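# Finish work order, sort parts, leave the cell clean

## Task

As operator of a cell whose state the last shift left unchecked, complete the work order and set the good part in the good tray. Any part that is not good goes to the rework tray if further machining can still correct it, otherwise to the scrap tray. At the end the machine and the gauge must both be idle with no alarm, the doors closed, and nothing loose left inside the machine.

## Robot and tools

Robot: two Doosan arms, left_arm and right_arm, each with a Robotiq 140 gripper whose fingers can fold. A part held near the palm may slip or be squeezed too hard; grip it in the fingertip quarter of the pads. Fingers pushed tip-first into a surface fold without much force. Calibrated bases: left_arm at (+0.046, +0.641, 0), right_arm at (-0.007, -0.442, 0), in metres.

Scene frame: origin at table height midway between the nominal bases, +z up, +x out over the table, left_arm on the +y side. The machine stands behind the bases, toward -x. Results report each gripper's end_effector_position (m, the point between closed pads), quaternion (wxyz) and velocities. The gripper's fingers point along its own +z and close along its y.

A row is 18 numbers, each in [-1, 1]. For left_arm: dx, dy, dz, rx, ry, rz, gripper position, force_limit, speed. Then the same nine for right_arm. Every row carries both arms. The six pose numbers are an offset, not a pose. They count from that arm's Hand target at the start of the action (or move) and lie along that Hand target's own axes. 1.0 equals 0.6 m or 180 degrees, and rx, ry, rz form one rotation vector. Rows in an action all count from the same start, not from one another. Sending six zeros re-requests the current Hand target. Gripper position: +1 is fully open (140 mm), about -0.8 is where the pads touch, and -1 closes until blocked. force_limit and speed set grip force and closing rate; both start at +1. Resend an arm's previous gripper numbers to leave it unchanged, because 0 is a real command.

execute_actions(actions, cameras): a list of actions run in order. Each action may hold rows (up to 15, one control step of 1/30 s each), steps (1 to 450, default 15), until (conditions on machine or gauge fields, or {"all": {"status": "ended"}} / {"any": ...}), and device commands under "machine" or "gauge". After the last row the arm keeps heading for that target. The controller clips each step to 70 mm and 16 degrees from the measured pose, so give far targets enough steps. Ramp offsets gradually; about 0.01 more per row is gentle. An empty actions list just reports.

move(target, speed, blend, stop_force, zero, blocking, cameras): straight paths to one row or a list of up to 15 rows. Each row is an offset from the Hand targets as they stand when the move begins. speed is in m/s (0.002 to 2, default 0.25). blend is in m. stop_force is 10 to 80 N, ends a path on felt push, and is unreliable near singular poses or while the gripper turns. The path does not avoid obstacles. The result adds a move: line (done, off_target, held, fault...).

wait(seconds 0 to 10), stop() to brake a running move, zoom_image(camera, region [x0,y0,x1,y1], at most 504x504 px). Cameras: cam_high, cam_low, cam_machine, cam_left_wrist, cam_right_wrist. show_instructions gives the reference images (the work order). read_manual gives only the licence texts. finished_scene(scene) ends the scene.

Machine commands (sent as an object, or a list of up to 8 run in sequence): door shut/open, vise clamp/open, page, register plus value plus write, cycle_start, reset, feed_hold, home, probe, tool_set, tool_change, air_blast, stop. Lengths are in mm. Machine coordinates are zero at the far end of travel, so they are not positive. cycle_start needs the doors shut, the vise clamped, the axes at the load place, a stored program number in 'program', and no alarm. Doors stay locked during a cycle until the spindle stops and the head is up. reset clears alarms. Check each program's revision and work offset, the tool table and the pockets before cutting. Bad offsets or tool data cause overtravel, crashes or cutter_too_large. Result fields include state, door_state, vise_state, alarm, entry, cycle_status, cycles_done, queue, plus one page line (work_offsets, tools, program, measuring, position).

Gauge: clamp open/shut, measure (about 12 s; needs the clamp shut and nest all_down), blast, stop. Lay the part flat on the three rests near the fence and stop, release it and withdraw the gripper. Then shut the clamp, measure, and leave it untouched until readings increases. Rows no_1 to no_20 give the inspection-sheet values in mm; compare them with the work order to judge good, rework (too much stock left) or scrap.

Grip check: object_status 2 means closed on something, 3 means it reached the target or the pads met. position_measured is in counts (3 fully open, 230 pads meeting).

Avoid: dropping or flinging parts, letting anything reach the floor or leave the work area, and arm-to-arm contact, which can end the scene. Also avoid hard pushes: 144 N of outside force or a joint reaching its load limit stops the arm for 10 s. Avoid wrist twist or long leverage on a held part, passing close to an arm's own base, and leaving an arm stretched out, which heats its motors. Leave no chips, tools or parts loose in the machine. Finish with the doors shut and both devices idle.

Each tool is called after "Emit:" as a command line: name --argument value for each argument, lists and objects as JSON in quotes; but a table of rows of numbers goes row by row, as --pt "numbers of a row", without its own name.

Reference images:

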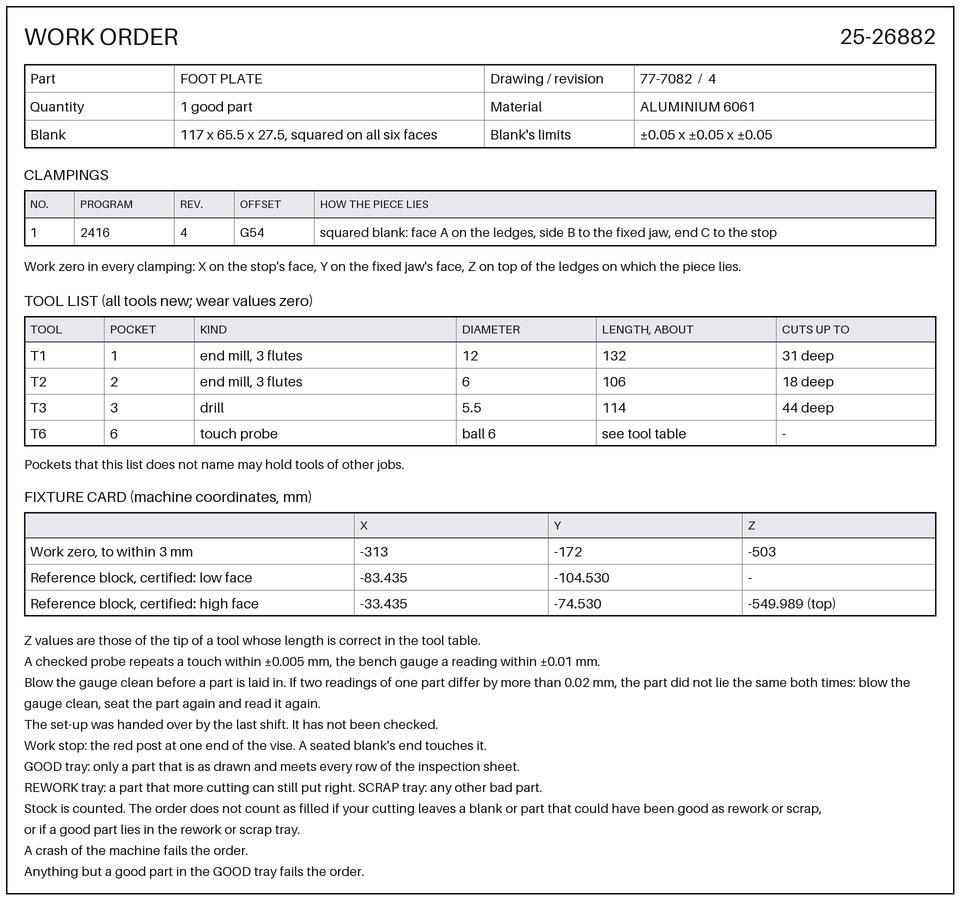

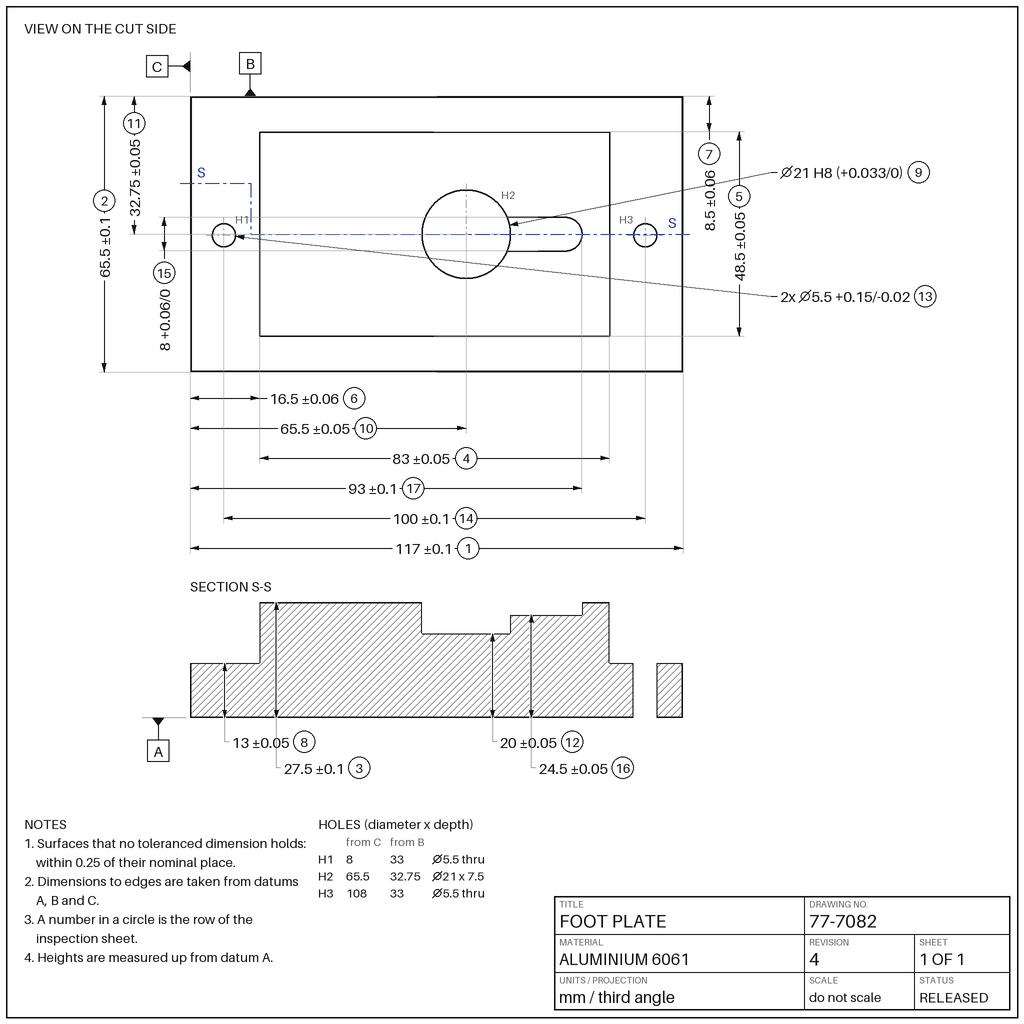

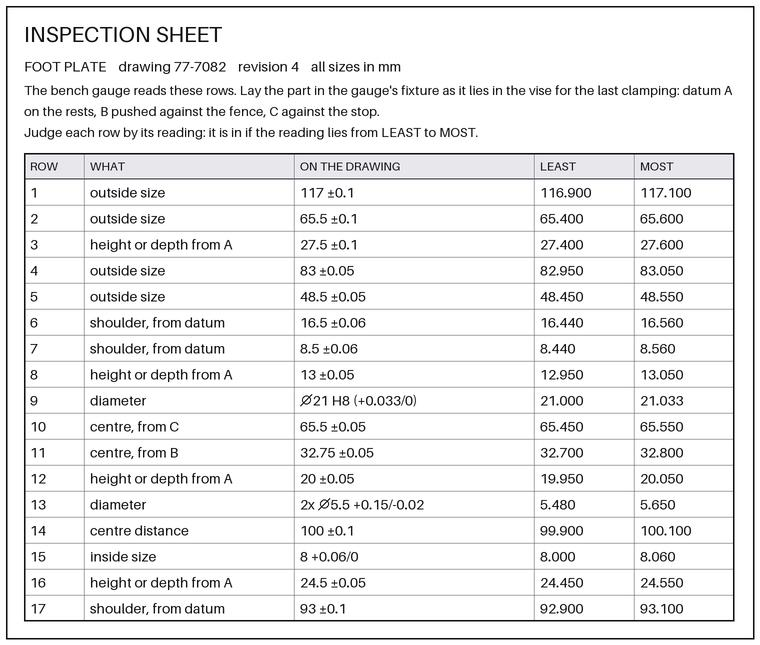

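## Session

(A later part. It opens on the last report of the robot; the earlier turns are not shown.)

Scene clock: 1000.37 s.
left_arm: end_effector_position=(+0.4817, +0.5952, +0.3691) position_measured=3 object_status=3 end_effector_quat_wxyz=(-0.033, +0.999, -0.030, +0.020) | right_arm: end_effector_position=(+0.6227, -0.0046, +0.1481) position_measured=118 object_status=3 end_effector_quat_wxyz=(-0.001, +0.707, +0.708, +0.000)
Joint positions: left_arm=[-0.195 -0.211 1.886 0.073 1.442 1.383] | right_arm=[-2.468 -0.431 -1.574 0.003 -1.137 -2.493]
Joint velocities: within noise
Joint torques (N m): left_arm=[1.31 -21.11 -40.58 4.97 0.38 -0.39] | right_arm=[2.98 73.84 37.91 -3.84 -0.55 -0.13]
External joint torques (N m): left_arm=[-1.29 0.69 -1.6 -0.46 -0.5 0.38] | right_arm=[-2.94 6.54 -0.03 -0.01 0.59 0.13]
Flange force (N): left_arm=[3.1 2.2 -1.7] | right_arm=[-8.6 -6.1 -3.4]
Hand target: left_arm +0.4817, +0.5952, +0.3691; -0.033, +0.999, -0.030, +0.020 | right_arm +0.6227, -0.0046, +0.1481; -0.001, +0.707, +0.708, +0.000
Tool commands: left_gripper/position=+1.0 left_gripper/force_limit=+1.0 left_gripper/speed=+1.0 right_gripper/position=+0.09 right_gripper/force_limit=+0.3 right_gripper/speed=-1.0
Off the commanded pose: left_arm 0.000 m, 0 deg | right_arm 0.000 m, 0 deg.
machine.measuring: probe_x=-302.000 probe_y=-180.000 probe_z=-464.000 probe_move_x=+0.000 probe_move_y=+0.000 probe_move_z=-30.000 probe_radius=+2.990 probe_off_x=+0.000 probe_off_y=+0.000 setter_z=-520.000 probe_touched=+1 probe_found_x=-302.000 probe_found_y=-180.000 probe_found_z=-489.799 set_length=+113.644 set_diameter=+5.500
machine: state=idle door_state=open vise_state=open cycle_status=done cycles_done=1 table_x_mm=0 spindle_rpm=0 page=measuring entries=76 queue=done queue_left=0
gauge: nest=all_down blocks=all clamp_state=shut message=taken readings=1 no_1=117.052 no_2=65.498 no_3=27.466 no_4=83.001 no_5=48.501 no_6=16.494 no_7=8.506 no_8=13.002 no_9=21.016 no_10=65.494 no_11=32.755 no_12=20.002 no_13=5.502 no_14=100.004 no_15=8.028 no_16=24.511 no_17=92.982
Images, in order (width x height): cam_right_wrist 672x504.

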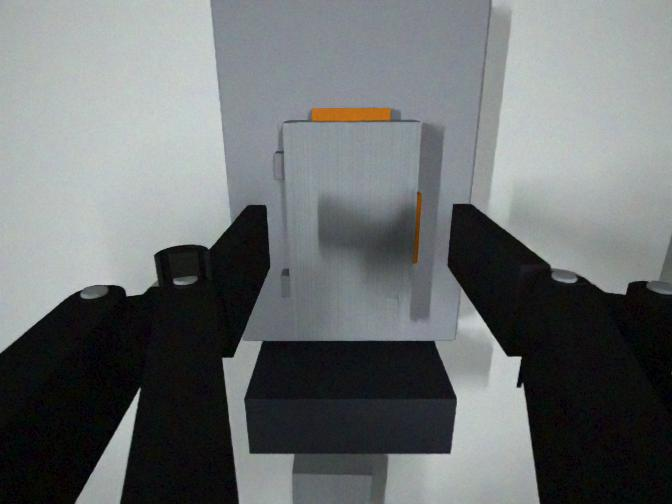

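Emit:
execute_actions --actions '[{"gauge":{"clamp":"open"},"steps":90,"until":{"gauge":{"clamp_state":"open"}}}]' --cameras '[]'

Emit:
move --pt "0 0 0 0 0 0 1 1 1 -0.0222 -0.0045 0 0 0 0 0.09 0.3 -1" --pt "0 0 0 0 0 0 1 1 1 -0.0222 -0.0045 0.0795 0 0 0 0.09 0.3 -1" --speed '[0.05,0.03]' --stop_force 15 --cameras '["cam_right_wrist"]'

Scene clock: 1020.73 s.
left_arm: end_effector_position=(+0.4817, +0.5952, +0.3691) position_measured=3 object_status=3 end_effector_quat_wxyz=(-0.033, +0.999, -0.030, +0.020) | right_arm: end_effector_position=(+0.6227, -0.0046, +0.1481) position_measured=118 object_status=3 end_effector_quat_wxyz=(-0.001, +0.707, +0.708, +0.000)
Joint positions: left_arm=[-0.195 -0.211 1.886 0.073 1.442 1.383] | right_arm=[-2.468 -0.431 -1.574 0.003 -1.137 -2.493]
Joint velocities: within noise
Joint torques (N m): left_arm=[1.3 -21.22 -40.63 5.06 0.36 -0.42] | right_arm=[3.25 73.88 38.14 -4.07 -0.51 -0.12]
External joint torques (N m): left_arm=[-1.34 0.95 -1.88 -0.51 -0.49 0.42] | right_arm=[-3.22 6.51 -0.41 0.24 0.54 0.13]
Flange force (N): left_arm=[3.9 2.3 -2.1] | right_arm=[-9.4 -6.5 -3.2]
Hand target: left_arm +0.4817, +0.5952, +0.3691; -0.033, +0.999, -0.030, +0.020 | right_arm +0.6227, -0.0046, +0.1481; -0.001, +0.707, +0.708, +0.000
Tool commands: left_gripper/position=+1.0 left_gripper/force_limit=+1.0 left_gripper/speed=+1.0 right_gripper/position=+0.09 right_gripper/force_limit=+0.3 right_gripper/speed=-1.0
Off the commanded pose: left_arm 0.000 m, 0 deg | right_arm 0.000 m, 0 deg.
machine.measuring: probe_x=-302.000 probe_y=-180.000 probe_z=-464.000 probe_move_x=+0.000 probe_move_y=+0.000 probe_move_z=-30.000 probe_radius=+2.990 probe_off_x=+0.000 probe_off_y=+0.000 setter_z=-520.000 probe_touched=+1 probe_found_x=-302.000 probe_found_y=-180.000 probe_found_z=-489.799 set_length=+113.644 set_diameter=+5.500
machine: state=idle door_state=open vise_state=open cycle_status=done cycles_done=1 table_x_mm=0 spindle_rpm=0 page=measuring entries=76 queue=done queue_left=0
gauge: nest=all_down blocks=all clamp_state=between message=taken readings=1 no_1=117.052 no_2=65.498 no_3=27.466 no_4=83.001 no_5=48.501 no_6=16.494 no_7=8.506 no_8=13.002 no_9=21.016 no_10=65.494 no_11=32.755 no_12=20.002 no_13=5.502 no_14=100.004 no_15=8.028 no_16=24.511 no_17=92.982
No camera images: "cameras" was empty.

Scene clock: 1023.43 s.
left_arm: end_effector_position=(+0.4817, +0.5952, +0.3691) position_measured=3 object_status=3 end_effector_quat_wxyz=(-0.033, +0.999, -0.030, +0.020) | right_arm: end_effector_position=(+0.6199, -0.0179, +0.1004) position_measured=118 object_status=3 end_effector_quat_wxyz=(-0.001, +0.707, +0.708, +0.000)
Joint positions: left_arm=[-0.195 -0.211 1.886 0.073 1.442 1.383] | right_arm=[-2.479 -0.452 -1.637 0.003 -1.052 -2.505]
Joint velocities: within noise
Joint torques (N m): left_arm=[1.06 -21.3 -40.7 5 0.39 -0.41] | right_arm=[1.95 74.84 36.62 -3.73 -0.56 -0.29]
External joint torques (N m): left_arm=[-1.14 1.44 -1.53 -0.48 -0.52 0.41] | right_arm=[-1.96 5.85 -0.55 0.07 0.58 0.29]
Flange force (N): left_arm=[4.4 1.9 -1.4] | right_arm=[-7.3 -6.9 -3.3]
Hand target: left_arm +0.4817, +0.5952, +0.3691; -0.033, +0.999, -0.030, +0.020 | right_arm +0.6199, -0.0179, +0.1004; -0.001, +0.707, +0.708, +0.000
Off the commanded pose: left_arm 0.000 m, 0 deg | right_arm 0.000 m, 0 deg.
machine.measuring: probe_x=-302.000 probe_y=-180.000 probe_z=-464.000 probe_move_x=+0.000 probe_move_y=+0.000 probe_move_z=-30.000 probe_radius=+2.990 probe_off_x=+0.000 probe_off_y=+0.000 setter_z=-520.000 probe_touched=+1 probe_found_x=-302.000 probe_found_y=-180.000 probe_found_z=-489.799 set_length=+113.644 set_diameter=+5.500
machine: state=idle door_state=open vise_state=open cycle_status=done cycles_done=1 table_x_mm=0 spindle_rpm=0 page=measuring entries=76 queue=done queue_left=0
gauge: nest=all_down blocks=all clamp_state=open message=taken readings=1 no_1=117.052 no_2=65.498 no_3=27.466 no_4=83.001 no_5=48.501 no_6=16.494 no_7=8.506 no_8=13.002 no_9=21.016 no_10=65.494 no_11=32.755 no_12=20.002 no_13=5.502 no_14=100.004 no_15=8.028 no_16=24.511 no_17=92.982
move: done
Images, in order (width x height): cam_right_wrist 672x504.

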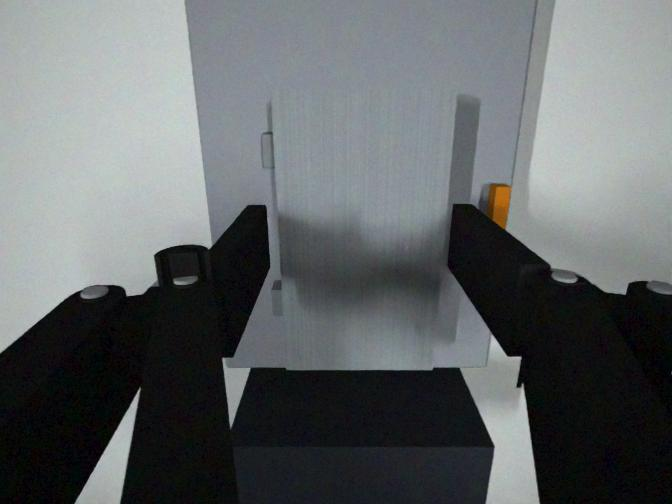

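Emit:
execute_actions --actions '[{"rows":[[0,0,0,0,0,0,1,1,1,0,0,0,0,0,0,-1,0.3,-1]],"steps":75,"machine":{"door":"shut"}}]' --cameras '["cam_right_wrist","cam_high"]'

Scene clock: 1043.50 s.
left_arm: end_effector_position=(+0.4817, +0.5952, +0.3691) position_measured=3 object_status=3 end_effector_quat_wxyz=(-0.033, +0.999, -0.030, +0.020) | right_arm: end_effector_position=(+0.6199, -0.0179, +0.1004) position_measured=134 object_status=2 end_effector_quat_wxyz=(-0.001, +0.707, +0.708, +0.000)
Joint positions: left_arm=[-0.195 -0.211 1.886 0.073 1.442 1.383] | right_arm=[-2.479 -0.452 -1.637 0.003 -1.053 -2.505]
Joint velocities: within noise
Joint torques (N m): left_arm=[1 -20.95 -40.7 5.06 0.41 -0.36] | right_arm=[17.83 57.69 15.9 2.33 -6.96 -0.36]
External joint torques (N m): left_arm=[-1.04 0.77 -1.69 -0.53 -0.54 0.35] | right_arm=[-17.73 22.65 20.15 -6 6.99 0.36]
Flange force (N): left_arm=[3.5 1.7 -1.7] | right_arm=[-14.6 19.3 -23.3]
Hand target: left_arm +0.4817, +0.5952, +0.3691; -0.033, +0.999, -0.030, +0.020 | right_arm +0.6199, -0.0179, +0.1004; -0.001, +0.707, +0.708, +0.000
Off the commanded pose: left_arm 0.000 m, 0 deg | right_arm 0.000 m, 0 deg.
machine.measuring: probe_x=-302.000 probe_y=-180.000 probe_z=-464.000 probe_move_x=+0.000 probe_move_y=+0.000 probe_move_z=-30.000 probe_radius=+2.990 probe_off_x=+0.000 probe_off_y=+0.000 setter_z=-520.000 probe_touched=+1 probe_found_x=-302.000 probe_found_y=-180.000 probe_found_z=-489.799 set_length=+113.644 set_diameter=+5.500
machine: state=idle door_state=shut vise_state=open cycle_status=done cycles_done=1 table_x_mm=0 spindle_rpm=0 page=measuring entries=76 queue=done queue_left=0
gauge: nest=all_down blocks=all clamp_state=open message=taken readings=1 no_1=117.052 no_2=65.498 no_3=27.466 no_4=83.001 no_5=48.501 no_6=16.494 no_7=8.506 no_8=13.002 no_9=21.016 no_10=65.494 no_11=32.755 no_12=20.002 no_13=5.502 no_14=100.004 no_15=8.028 no_16=24.511 no_17=92.982
Images, in order (width x height): cam_high 504x504, cam_right_wrist 672x504.

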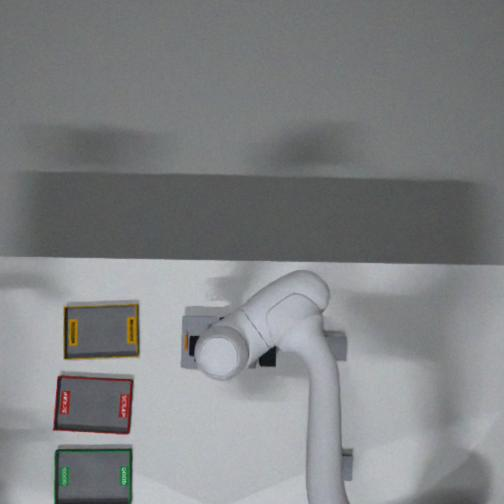

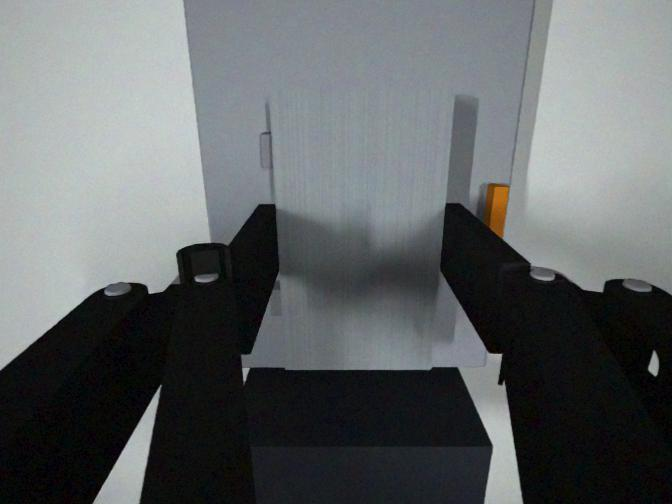

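Emit:
move --pt "0 0 0 0 0 0 1 1 1 0 0 -0.05 0 0 0 -1 0.3 -1" --pt "0 0 0 0 0 0 1 1 1 0 0 -0.2667 0 0 0 -1 0.3 -1" --pt "0 0 0 0 0 0 1 1 1 0.5717 -0.6167 -0.2667 0 0 0 -1 0.3 -1" --speed '[0.04,0.1,0.2]' --blend '[0.01,0.03,0]' --cameras '["cam_right_wrist","cam_high","cam_low"]'

Scene clock: 1053.90 s.
left_arm: end_effector_position=(+0.4817, +0.5952, +0.3691) position_measured=3 object_status=3 end_effector_quat_wxyz=(-0.033, +0.999, -0.030, +0.020) | right_arm: end_effector_position=(+0.2498, +0.3244, +0.2617) position_measured=134 object_status=2 end_effector_quat_wxyz=(-0.001, +0.707, +0.708, +0.000)
Joint positions: left_arm=[-0.195 -0.211 1.886 0.073 1.442 1.383] | right_arm=[-1.83 -0.435 -1.353 0.002 -1.352 -1.855]
Joint velocities: within noise
Joint torques (N m): left_arm=[1.24 -21.25 -40.71 5 0.4 -0.4] | right_arm=[1.02 82.09 44.43 -4.24 -0.36 0.08]
External joint torques (N m): left_arm=[-1.2 0.81 -1.56 -0.48 -0.52 0.4] | right_arm=[-1.21 1.51 -3.89 0.09 0.41 -0.08]
Flange force (N): left_arm=[3.3 2.0 -1.6] | right_arm=[-11.8 -2.3 5.2]
Hand target: left_arm +0.4817, +0.5952, +0.3691; -0.033, +0.999, -0.030, +0.020 | right_arm +0.2498, +0.3244, +0.2617; -0.001, +0.707, +0.708, +0.000
Off the commanded pose: left_arm 0.000 m, 0 deg | right_arm 0.000 m, 0 deg.
machine.measuring: probe_x=-302.000 probe_y=-180.000 probe_z=-464.000 probe_move_x=+0.000 probe_move_y=+0.000 probe_move_z=-30.000 probe_radius=+2.990 probe_off_x=+0.000 probe_off_y=+0.000 setter_z=-520.000 probe_touched=+1 probe_found_x=-302.000 probe_found_y=-180.000 probe_found_z=-489.799 set_length=+113.644 set_diameter=+5.500
machine: state=idle door_state=shut vise_state=open cycle_status=done cycles_done=1 table_x_mm=0 spindle_rpm=0 page=measuring entries=76 queue=done queue_left=0
gauge: nest=all_up blocks=free clamp_state=open message=taken readings=1 no_1=117.052 no_2=65.498 no_3=27.466 no_4=83.001 no_5=48.501 no_6=16.494 no_7=8.506 no_8=13.002 no_9=21.016 no_10=65.494 no_11=32.755 no_12=20.002 no_13=5.502 no_14=100.004 no_15=8.028 no_16=24.511 no_17=92.982
move: done
Images, in order (width x height): cam_high 504x504, cam_low 504x504, cam_right_wrist 672x504.

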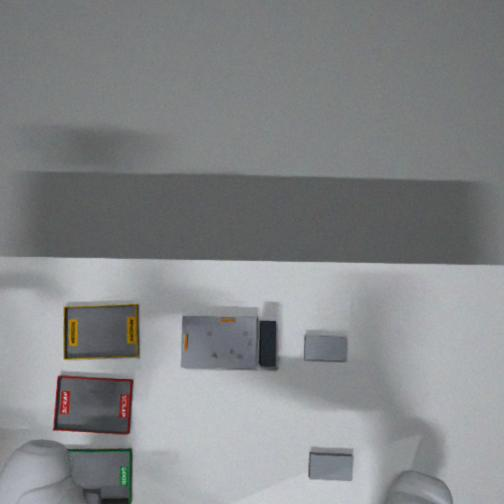

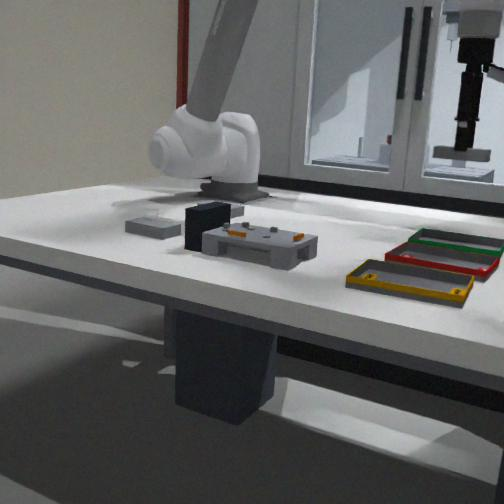

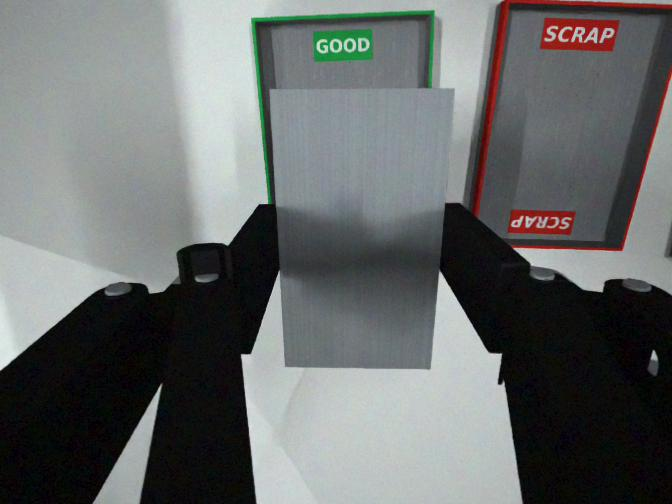

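Emit:
move --pt "0 0 0 0 0 0 1 1 1 0.02 -0.005 0.0 0 0 0 -1 0.3 -1" --pt "0 0 0 0 0 0 1 1 1 0.02 -0.005 0.3 0 0 0 -1 0.3 -1" --speed '[0.1,0.12]' --cameras '["cam_right_wrist"]'

Emit:
move --target '[0,0,0,0,0,0,1,1,1,0,0,0.06,0,0,0,-1,0.3,-1]' --speed 0.015 --stop_force 12 --cameras '["cam_right_wrist"]'

Scene clock: 1066.87 s.
left_arm: end_effector_position=(+0.4817, +0.5952, +0.3691) position_measured=3 object_status=3 end_effector_quat_wxyz=(-0.033, +0.999, -0.030, +0.020) | right_arm: end_effector_position=(+0.2464, +0.3367, +0.0818) position_measured=134 object_status=2 end_effector_quat_wxyz=(-0.001, +0.707, +0.708, +0.000)
Joint positions: left_arm=[-0.195 -0.211 1.886 0.073 1.442 1.383] | right_arm=[-1.821 -0.553 -1.513 0.003 -1.074 -1.847]
Joint velocities: within noise
Joint torques (N m): left_arm=[1.01 -20.96 -40.78 5.02 0.37 -0.4] | right_arm=[2.88 87.58 39.3 -3.78 -0.53 -0.15]
External joint torques (N m): left_arm=[-1 0.43 -1.86 -0.46 -0.51 0.39] | right_arm=[-2.97 2.84 -2.59 0.02 0.58 0.15]
Flange force (N): left_arm=[3.1 1.5 -2.1] | right_arm=[-11.1 0.0 0.6]
Hand target: left_arm +0.4817, +0.5952, +0.3691; -0.033, +0.999, -0.030, +0.020 | right_arm +0.2464, +0.3367, +0.0817; -0.001, +0.707, +0.708, +0.000
Off the commanded pose: left_arm 0.000 m, 0 deg | right_arm 0.000 m, 0 deg.
machine.measuring: probe_x=-302.000 probe_y=-180.000 probe_z=-464.000 probe_move_x=+0.000 probe_move_y=+0.000 probe_move_z=-30.000 probe_radius=+2.990 probe_off_x=+0.000 probe_off_y=+0.000 setter_z=-520.000 probe_touched=+1 probe_found_x=-302.000 probe_found_y=-180.000 probe_found_z=-489.799 set_length=+113.644 set_diameter=+5.500
machine: state=idle door_state=shut vise_state=open cycle_status=done cycles_done=1 table_x_mm=0 spindle_rpm=0 page=measuring entries=76 queue=done queue_left=0
gauge: nest=all_up blocks=free clamp_state=open message=taken readings=1 no_1=117.052 no_2=65.498 no_3=27.466 no_4=83.001 no_5=48.501 no_6=16.494 no_7=8.506 no_8=13.002 no_9=21.016 no_10=65.494 no_11=32.755 no_12=20.002 no_13=5.502 no_14=100.004 no_15=8.028 no_16=24.511 no_17=92.982
move: done
Images, in order (width x height): cam_right_wrist 672x504.

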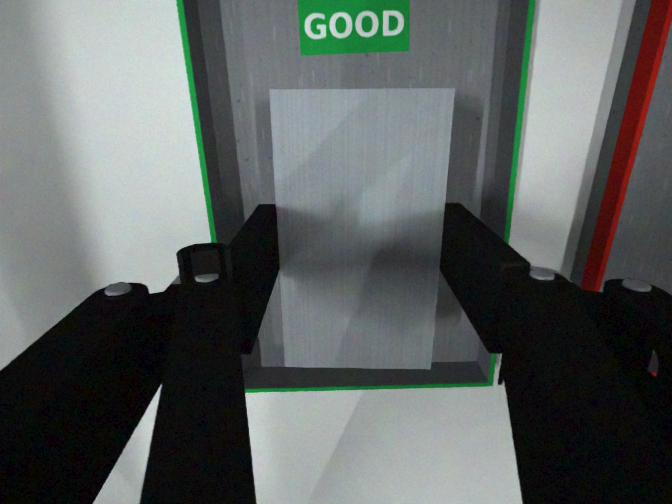

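Scene clock: 1069.27 s.
left_arm: end_effector_position=(+0.4817, +0.5952, +0.3691) position_measured=3 object_status=3 end_effector_quat_wxyz=(-0.033, +0.999, -0.030, +0.020) | right_arm: end_effector_position=(+0.2464, +0.3368, +0.0549) position_measured=134 object_status=2 end_effector_quat_wxyz=(-0.001, +0.707, +0.708, +0.000)
Joint positions: left_arm=[-0.195 -0.211 1.886 0.073 1.442 1.383] | right_arm=[-1.821 -0.575 -1.532 0.003 -1.034 -1.847]
Joint velocities: within noise
Joint torques (N m): left_arm=[1.2 -20.83 -40.8 5.01 0.38 -0.39] | right_arm=[4.14 65.68 29.39 -3.68 2.6 -0.08]
External joint torques (N m): left_arm=[-1.09 0.21 -1.62 -0.47 -0.5 0.39] | right_arm=[-4.14 25.38 6.33 0.03 -2.55 0.08]
Flange force (N): left_arm=[2.4 1.7 -1.8] | right_arm=[-18.2 -0.8 -29.1]
Hand target: left_arm +0.4817, +0.5952, +0.3691; -0.033, +0.999, -0.030, +0.020 | right_arm +0.2464, +0.3368, +0.0548; -0.001, +0.707, +0.708, +0.000 (not the last commanded pose)
Off the commanded pose: left_arm 0.000 m, 0 deg | right_arm 0.009 m, 0 deg.
machine.measuring: probe_x=-302.000 probe_y=-180.000 probe_z=-464.000 probe_move_x=+0.000 probe_move_y=+0.000 probe_move_z=-30.000 probe_radius=+2.990 probe_off_x=+0.000 probe_off_y=+0.000 setter_z=-520.000 probe_touched=+1 probe_found_x=-302.000 probe_found_y=-180.000 probe_found_z=-489.799 set_length=+113.644 set_diameter=+5.500
machine: state=idle door_state=shut vise_state=open cycle_status=done cycles_done=1 table_x_mm=0 spindle_rpm=0 page=measuring entries=76 queue=done queue_left=0
gauge: nest=all_up blocks=free clamp_state=open message=taken readings=1 no_1=117.052 no_2=65.498 no_3=27.466 no_4=83.001 no_5=48.501 no_6=16.494 no_7=8.506 no_8=13.002 no_9=21.016 no_10=65.494 no_11=32.755 no_12=20.002 no_13=5.502 no_14=100.004 no_15=8.028 no_16=24.511 no_17=92.982
move: contact (right_arm)
Images, in order (width x height): cam_right_wrist 672x504.

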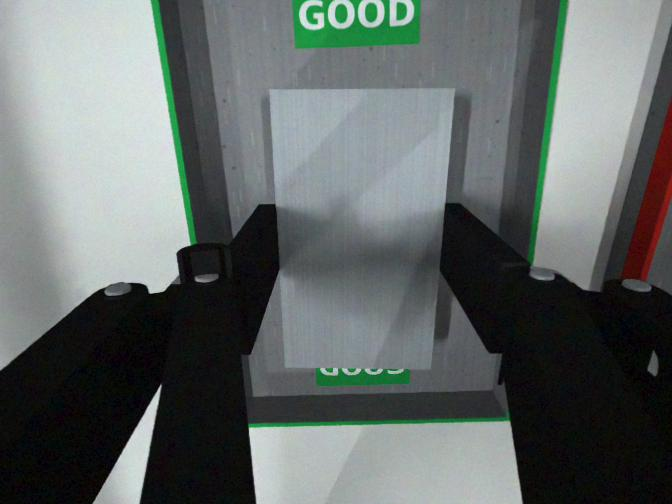

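Emit:
execute_actions --actions '[{"rows":[[0,0,0,0,0,0,1,1,1,0,0,-0.001,0,0,0,-1,0.3,-1]],"steps":10},{"rows":[[0,0,0,0,0,0,1,1,1,0,0,0,0,0,0,0.15,0.3,-1]],"steps":30}]' --cameras '[]'

Emit:
move --pt "0 0 0 0 0 0 1 1 1 0 0 -0.05 0 0 0 0.15 0.3 -1" --pt "0 0 0 0 0 0 1 1 1 -0.1 0 -0.4 0 0 0 0.15 0.3 -1" --speed '[0.05,0.2]' --cameras '["cam_right_wrist","cam_high"]'

Scene clock: 1081.20 s.
left_arm: end_effector_position=(+0.4817, +0.5952, +0.3691) position_measured=3 object_status=3 end_effector_quat_wxyz=(-0.033, +0.999, -0.030, +0.020) | right_arm: end_effector_position=(+0.2464, +0.3368, +0.0554) position_measured=110 object_status=3 end_effector_quat_wxyz=(-0.001, +0.707, +0.708, +0.000)
Joint positions: left_arm=[-0.195 -0.211 1.886 0.073 1.442 1.383] | right_arm=[-1.821 -0.574 -1.531 0.003 -1.035 -1.847]
Joint velocities: within noise
Joint torques (N m): left_arm=[1.14 -21.2 -40.64 5.02 0.4 -0.4] | right_arm=[2.07 84.71 36.46 -3.72 -0.49 -0.16]
External joint torques (N m): left_arm=[-1.27 1.67 -1.39 -0.52 -0.53 0.39] | right_arm=[-2.14 6.71 -0.58 0.05 0.54 0.16]
External joint torques at the end of the 1st action: left_arm=[-0.98 0.99 -1.39 -0.48 -0.53 0.42] | right_arm=[-2.73 4.88 -1.12 0.01 0.46 0.18]
Flange force (N): left_arm=[4.5 2.3 -1.1] | right_arm=[-11.3 -1.2 -4.3]
Flange force at the end of the 1st action (N): left_arm=[3.5 1.5 -1.2] | right_arm=[-10.2 -0.1 -2.6]
Hand target: left_arm +0.4817, +0.5952, +0.3691; -0.033, +0.999, -0.030, +0.020 | right_arm +0.2464, +0.3368, +0.0554; -0.001, +0.707, +0.708, +0.000
Off the commanded pose: left_arm 0.000 m, 0 deg | right_arm 0.000 m, 0 deg.
machine.measuring: probe_x=-302.000 probe_y=-180.000 probe_z=-464.000 probe_move_x=+0.000 probe_move_y=+0.000 probe_move_z=-30.000 probe_radius=+2.990 probe_off_x=+0.000 probe_off_y=+0.000 setter_z=-520.000 probe_touched=+1 probe_found_x=-302.000 probe_found_y=-180.000 probe_found_z=-489.799 set_length=+113.644 set_diameter=+5.500
machine: state=idle door_state=shut vise_state=open cycle_status=done cycles_done=1 table_x_mm=0 spindle_rpm=0 page=measuring entries=76 queue=done queue_left=0
gauge: nest=all_up blocks=free clamp_state=open message=taken readings=1 no_1=117.052 no_2=65.498 no_3=27.466 no_4=83.001 no_5=48.501 no_6=16.494 no_7=8.506 no_8=13.002 no_9=21.016 no_10=65.494 no_11=32.755 no_12=20.002 no_13=5.502 no_14=100.004 no_15=8.028 no_16=24.511 no_17=92.982
No camera images: "cameras" was empty.

Scene clock: 1083.33 s.
left_arm: end_effector_position=(+0.4817, +0.5952, +0.3691) position_measured=3 object_status=3 end_effector_quat_wxyz=(-0.033, +0.999, -0.030, +0.020) | right_arm: end_effector_position=(+0.2469, +0.2764, +0.2952) position_measured=110 object_status=3 end_effector_quat_wxyz=(-0.001, +0.707, +0.708, +0.000)
Joint positions: left_arm=[-0.195 -0.211 1.886 0.073 1.442 1.383] | right_arm=[-1.843 -0.349 -1.415 0.002 -1.377 -1.868]
Joint velocities: within noise
Joint torques (N m): left_arm=[0.89 -20.85 -40.72 5.02 0.43 -0.42] | right_arm=[2.33 68.03 40.58 -4.21 -0.59 -0.14]
External joint torques (N m): left_arm=[-0.99 1.19 -1.45 -0.51 -0.56 0.42] | right_arm=[-2.41 7.34 0.05 0.06 0.64 0.14]
Flange force (N): left_arm=[3.9 1.5 -1.2] | right_arm=[-12.2 -1.2 -1.3]
Hand target: left_arm +0.4817, +0.5952, +0.3691; -0.033, +0.999, -0.030, +0.020 | right_arm +0.2469, +0.2764, +0.2953; -0.001, +0.707, +0.708, +0.000
Off the commanded pose: left_arm 0.000 m, 0 deg | right_arm 0.000 m, 0 deg.
machine.measuring: probe_x=-302.000 probe_y=-180.000 probe_z=-464.000 probe_move_x=+0.000 probe_move_y=+0.000 probe_move_z=-30.000 probe_radius=+2.990 probe_off_x=+0.000 probe_off_y=+0.000 setter_z=-520.000 probe_touched=+1 probe_found_x=-302.000 probe_found_y=-180.000 probe_found_z=-489.799 set_length=+113.644 set_diameter=+5.500
machine: state=idle door_state=shut vise_state=open cycle_status=done cycles_done=1 table_x_mm=0 spindle_rpm=0 page=measuring entries=76 queue=done queue_left=0
gauge: nest=all_up blocks=free clamp_state=open message=taken readings=1 no_1=117.052 no_2=65.498 no_3=27.466 no_4=83.001 no_5=48.501 no_6=16.494 no_7=8.506 no_8=13.002 no_9=21.016 no_10=65.494 no_11=32.755 no_12=20.002 no_13=5.502 no_14=100.004 no_15=8.028 no_16=24.511 no_17=92.982
move: done
Images, in order (width x height): cam_high 504x504, cam_right_wrist 672x504.

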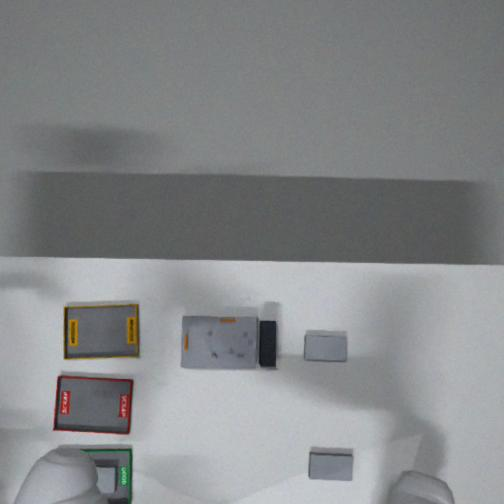

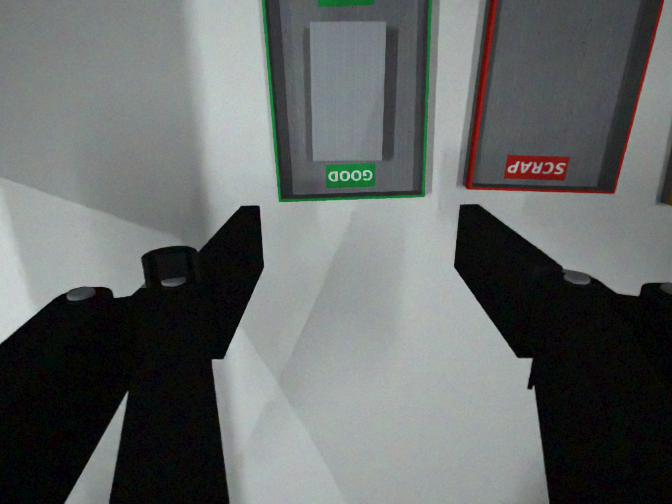

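Emit:
finished_scene --scene 1

The scene is finished: the task was done.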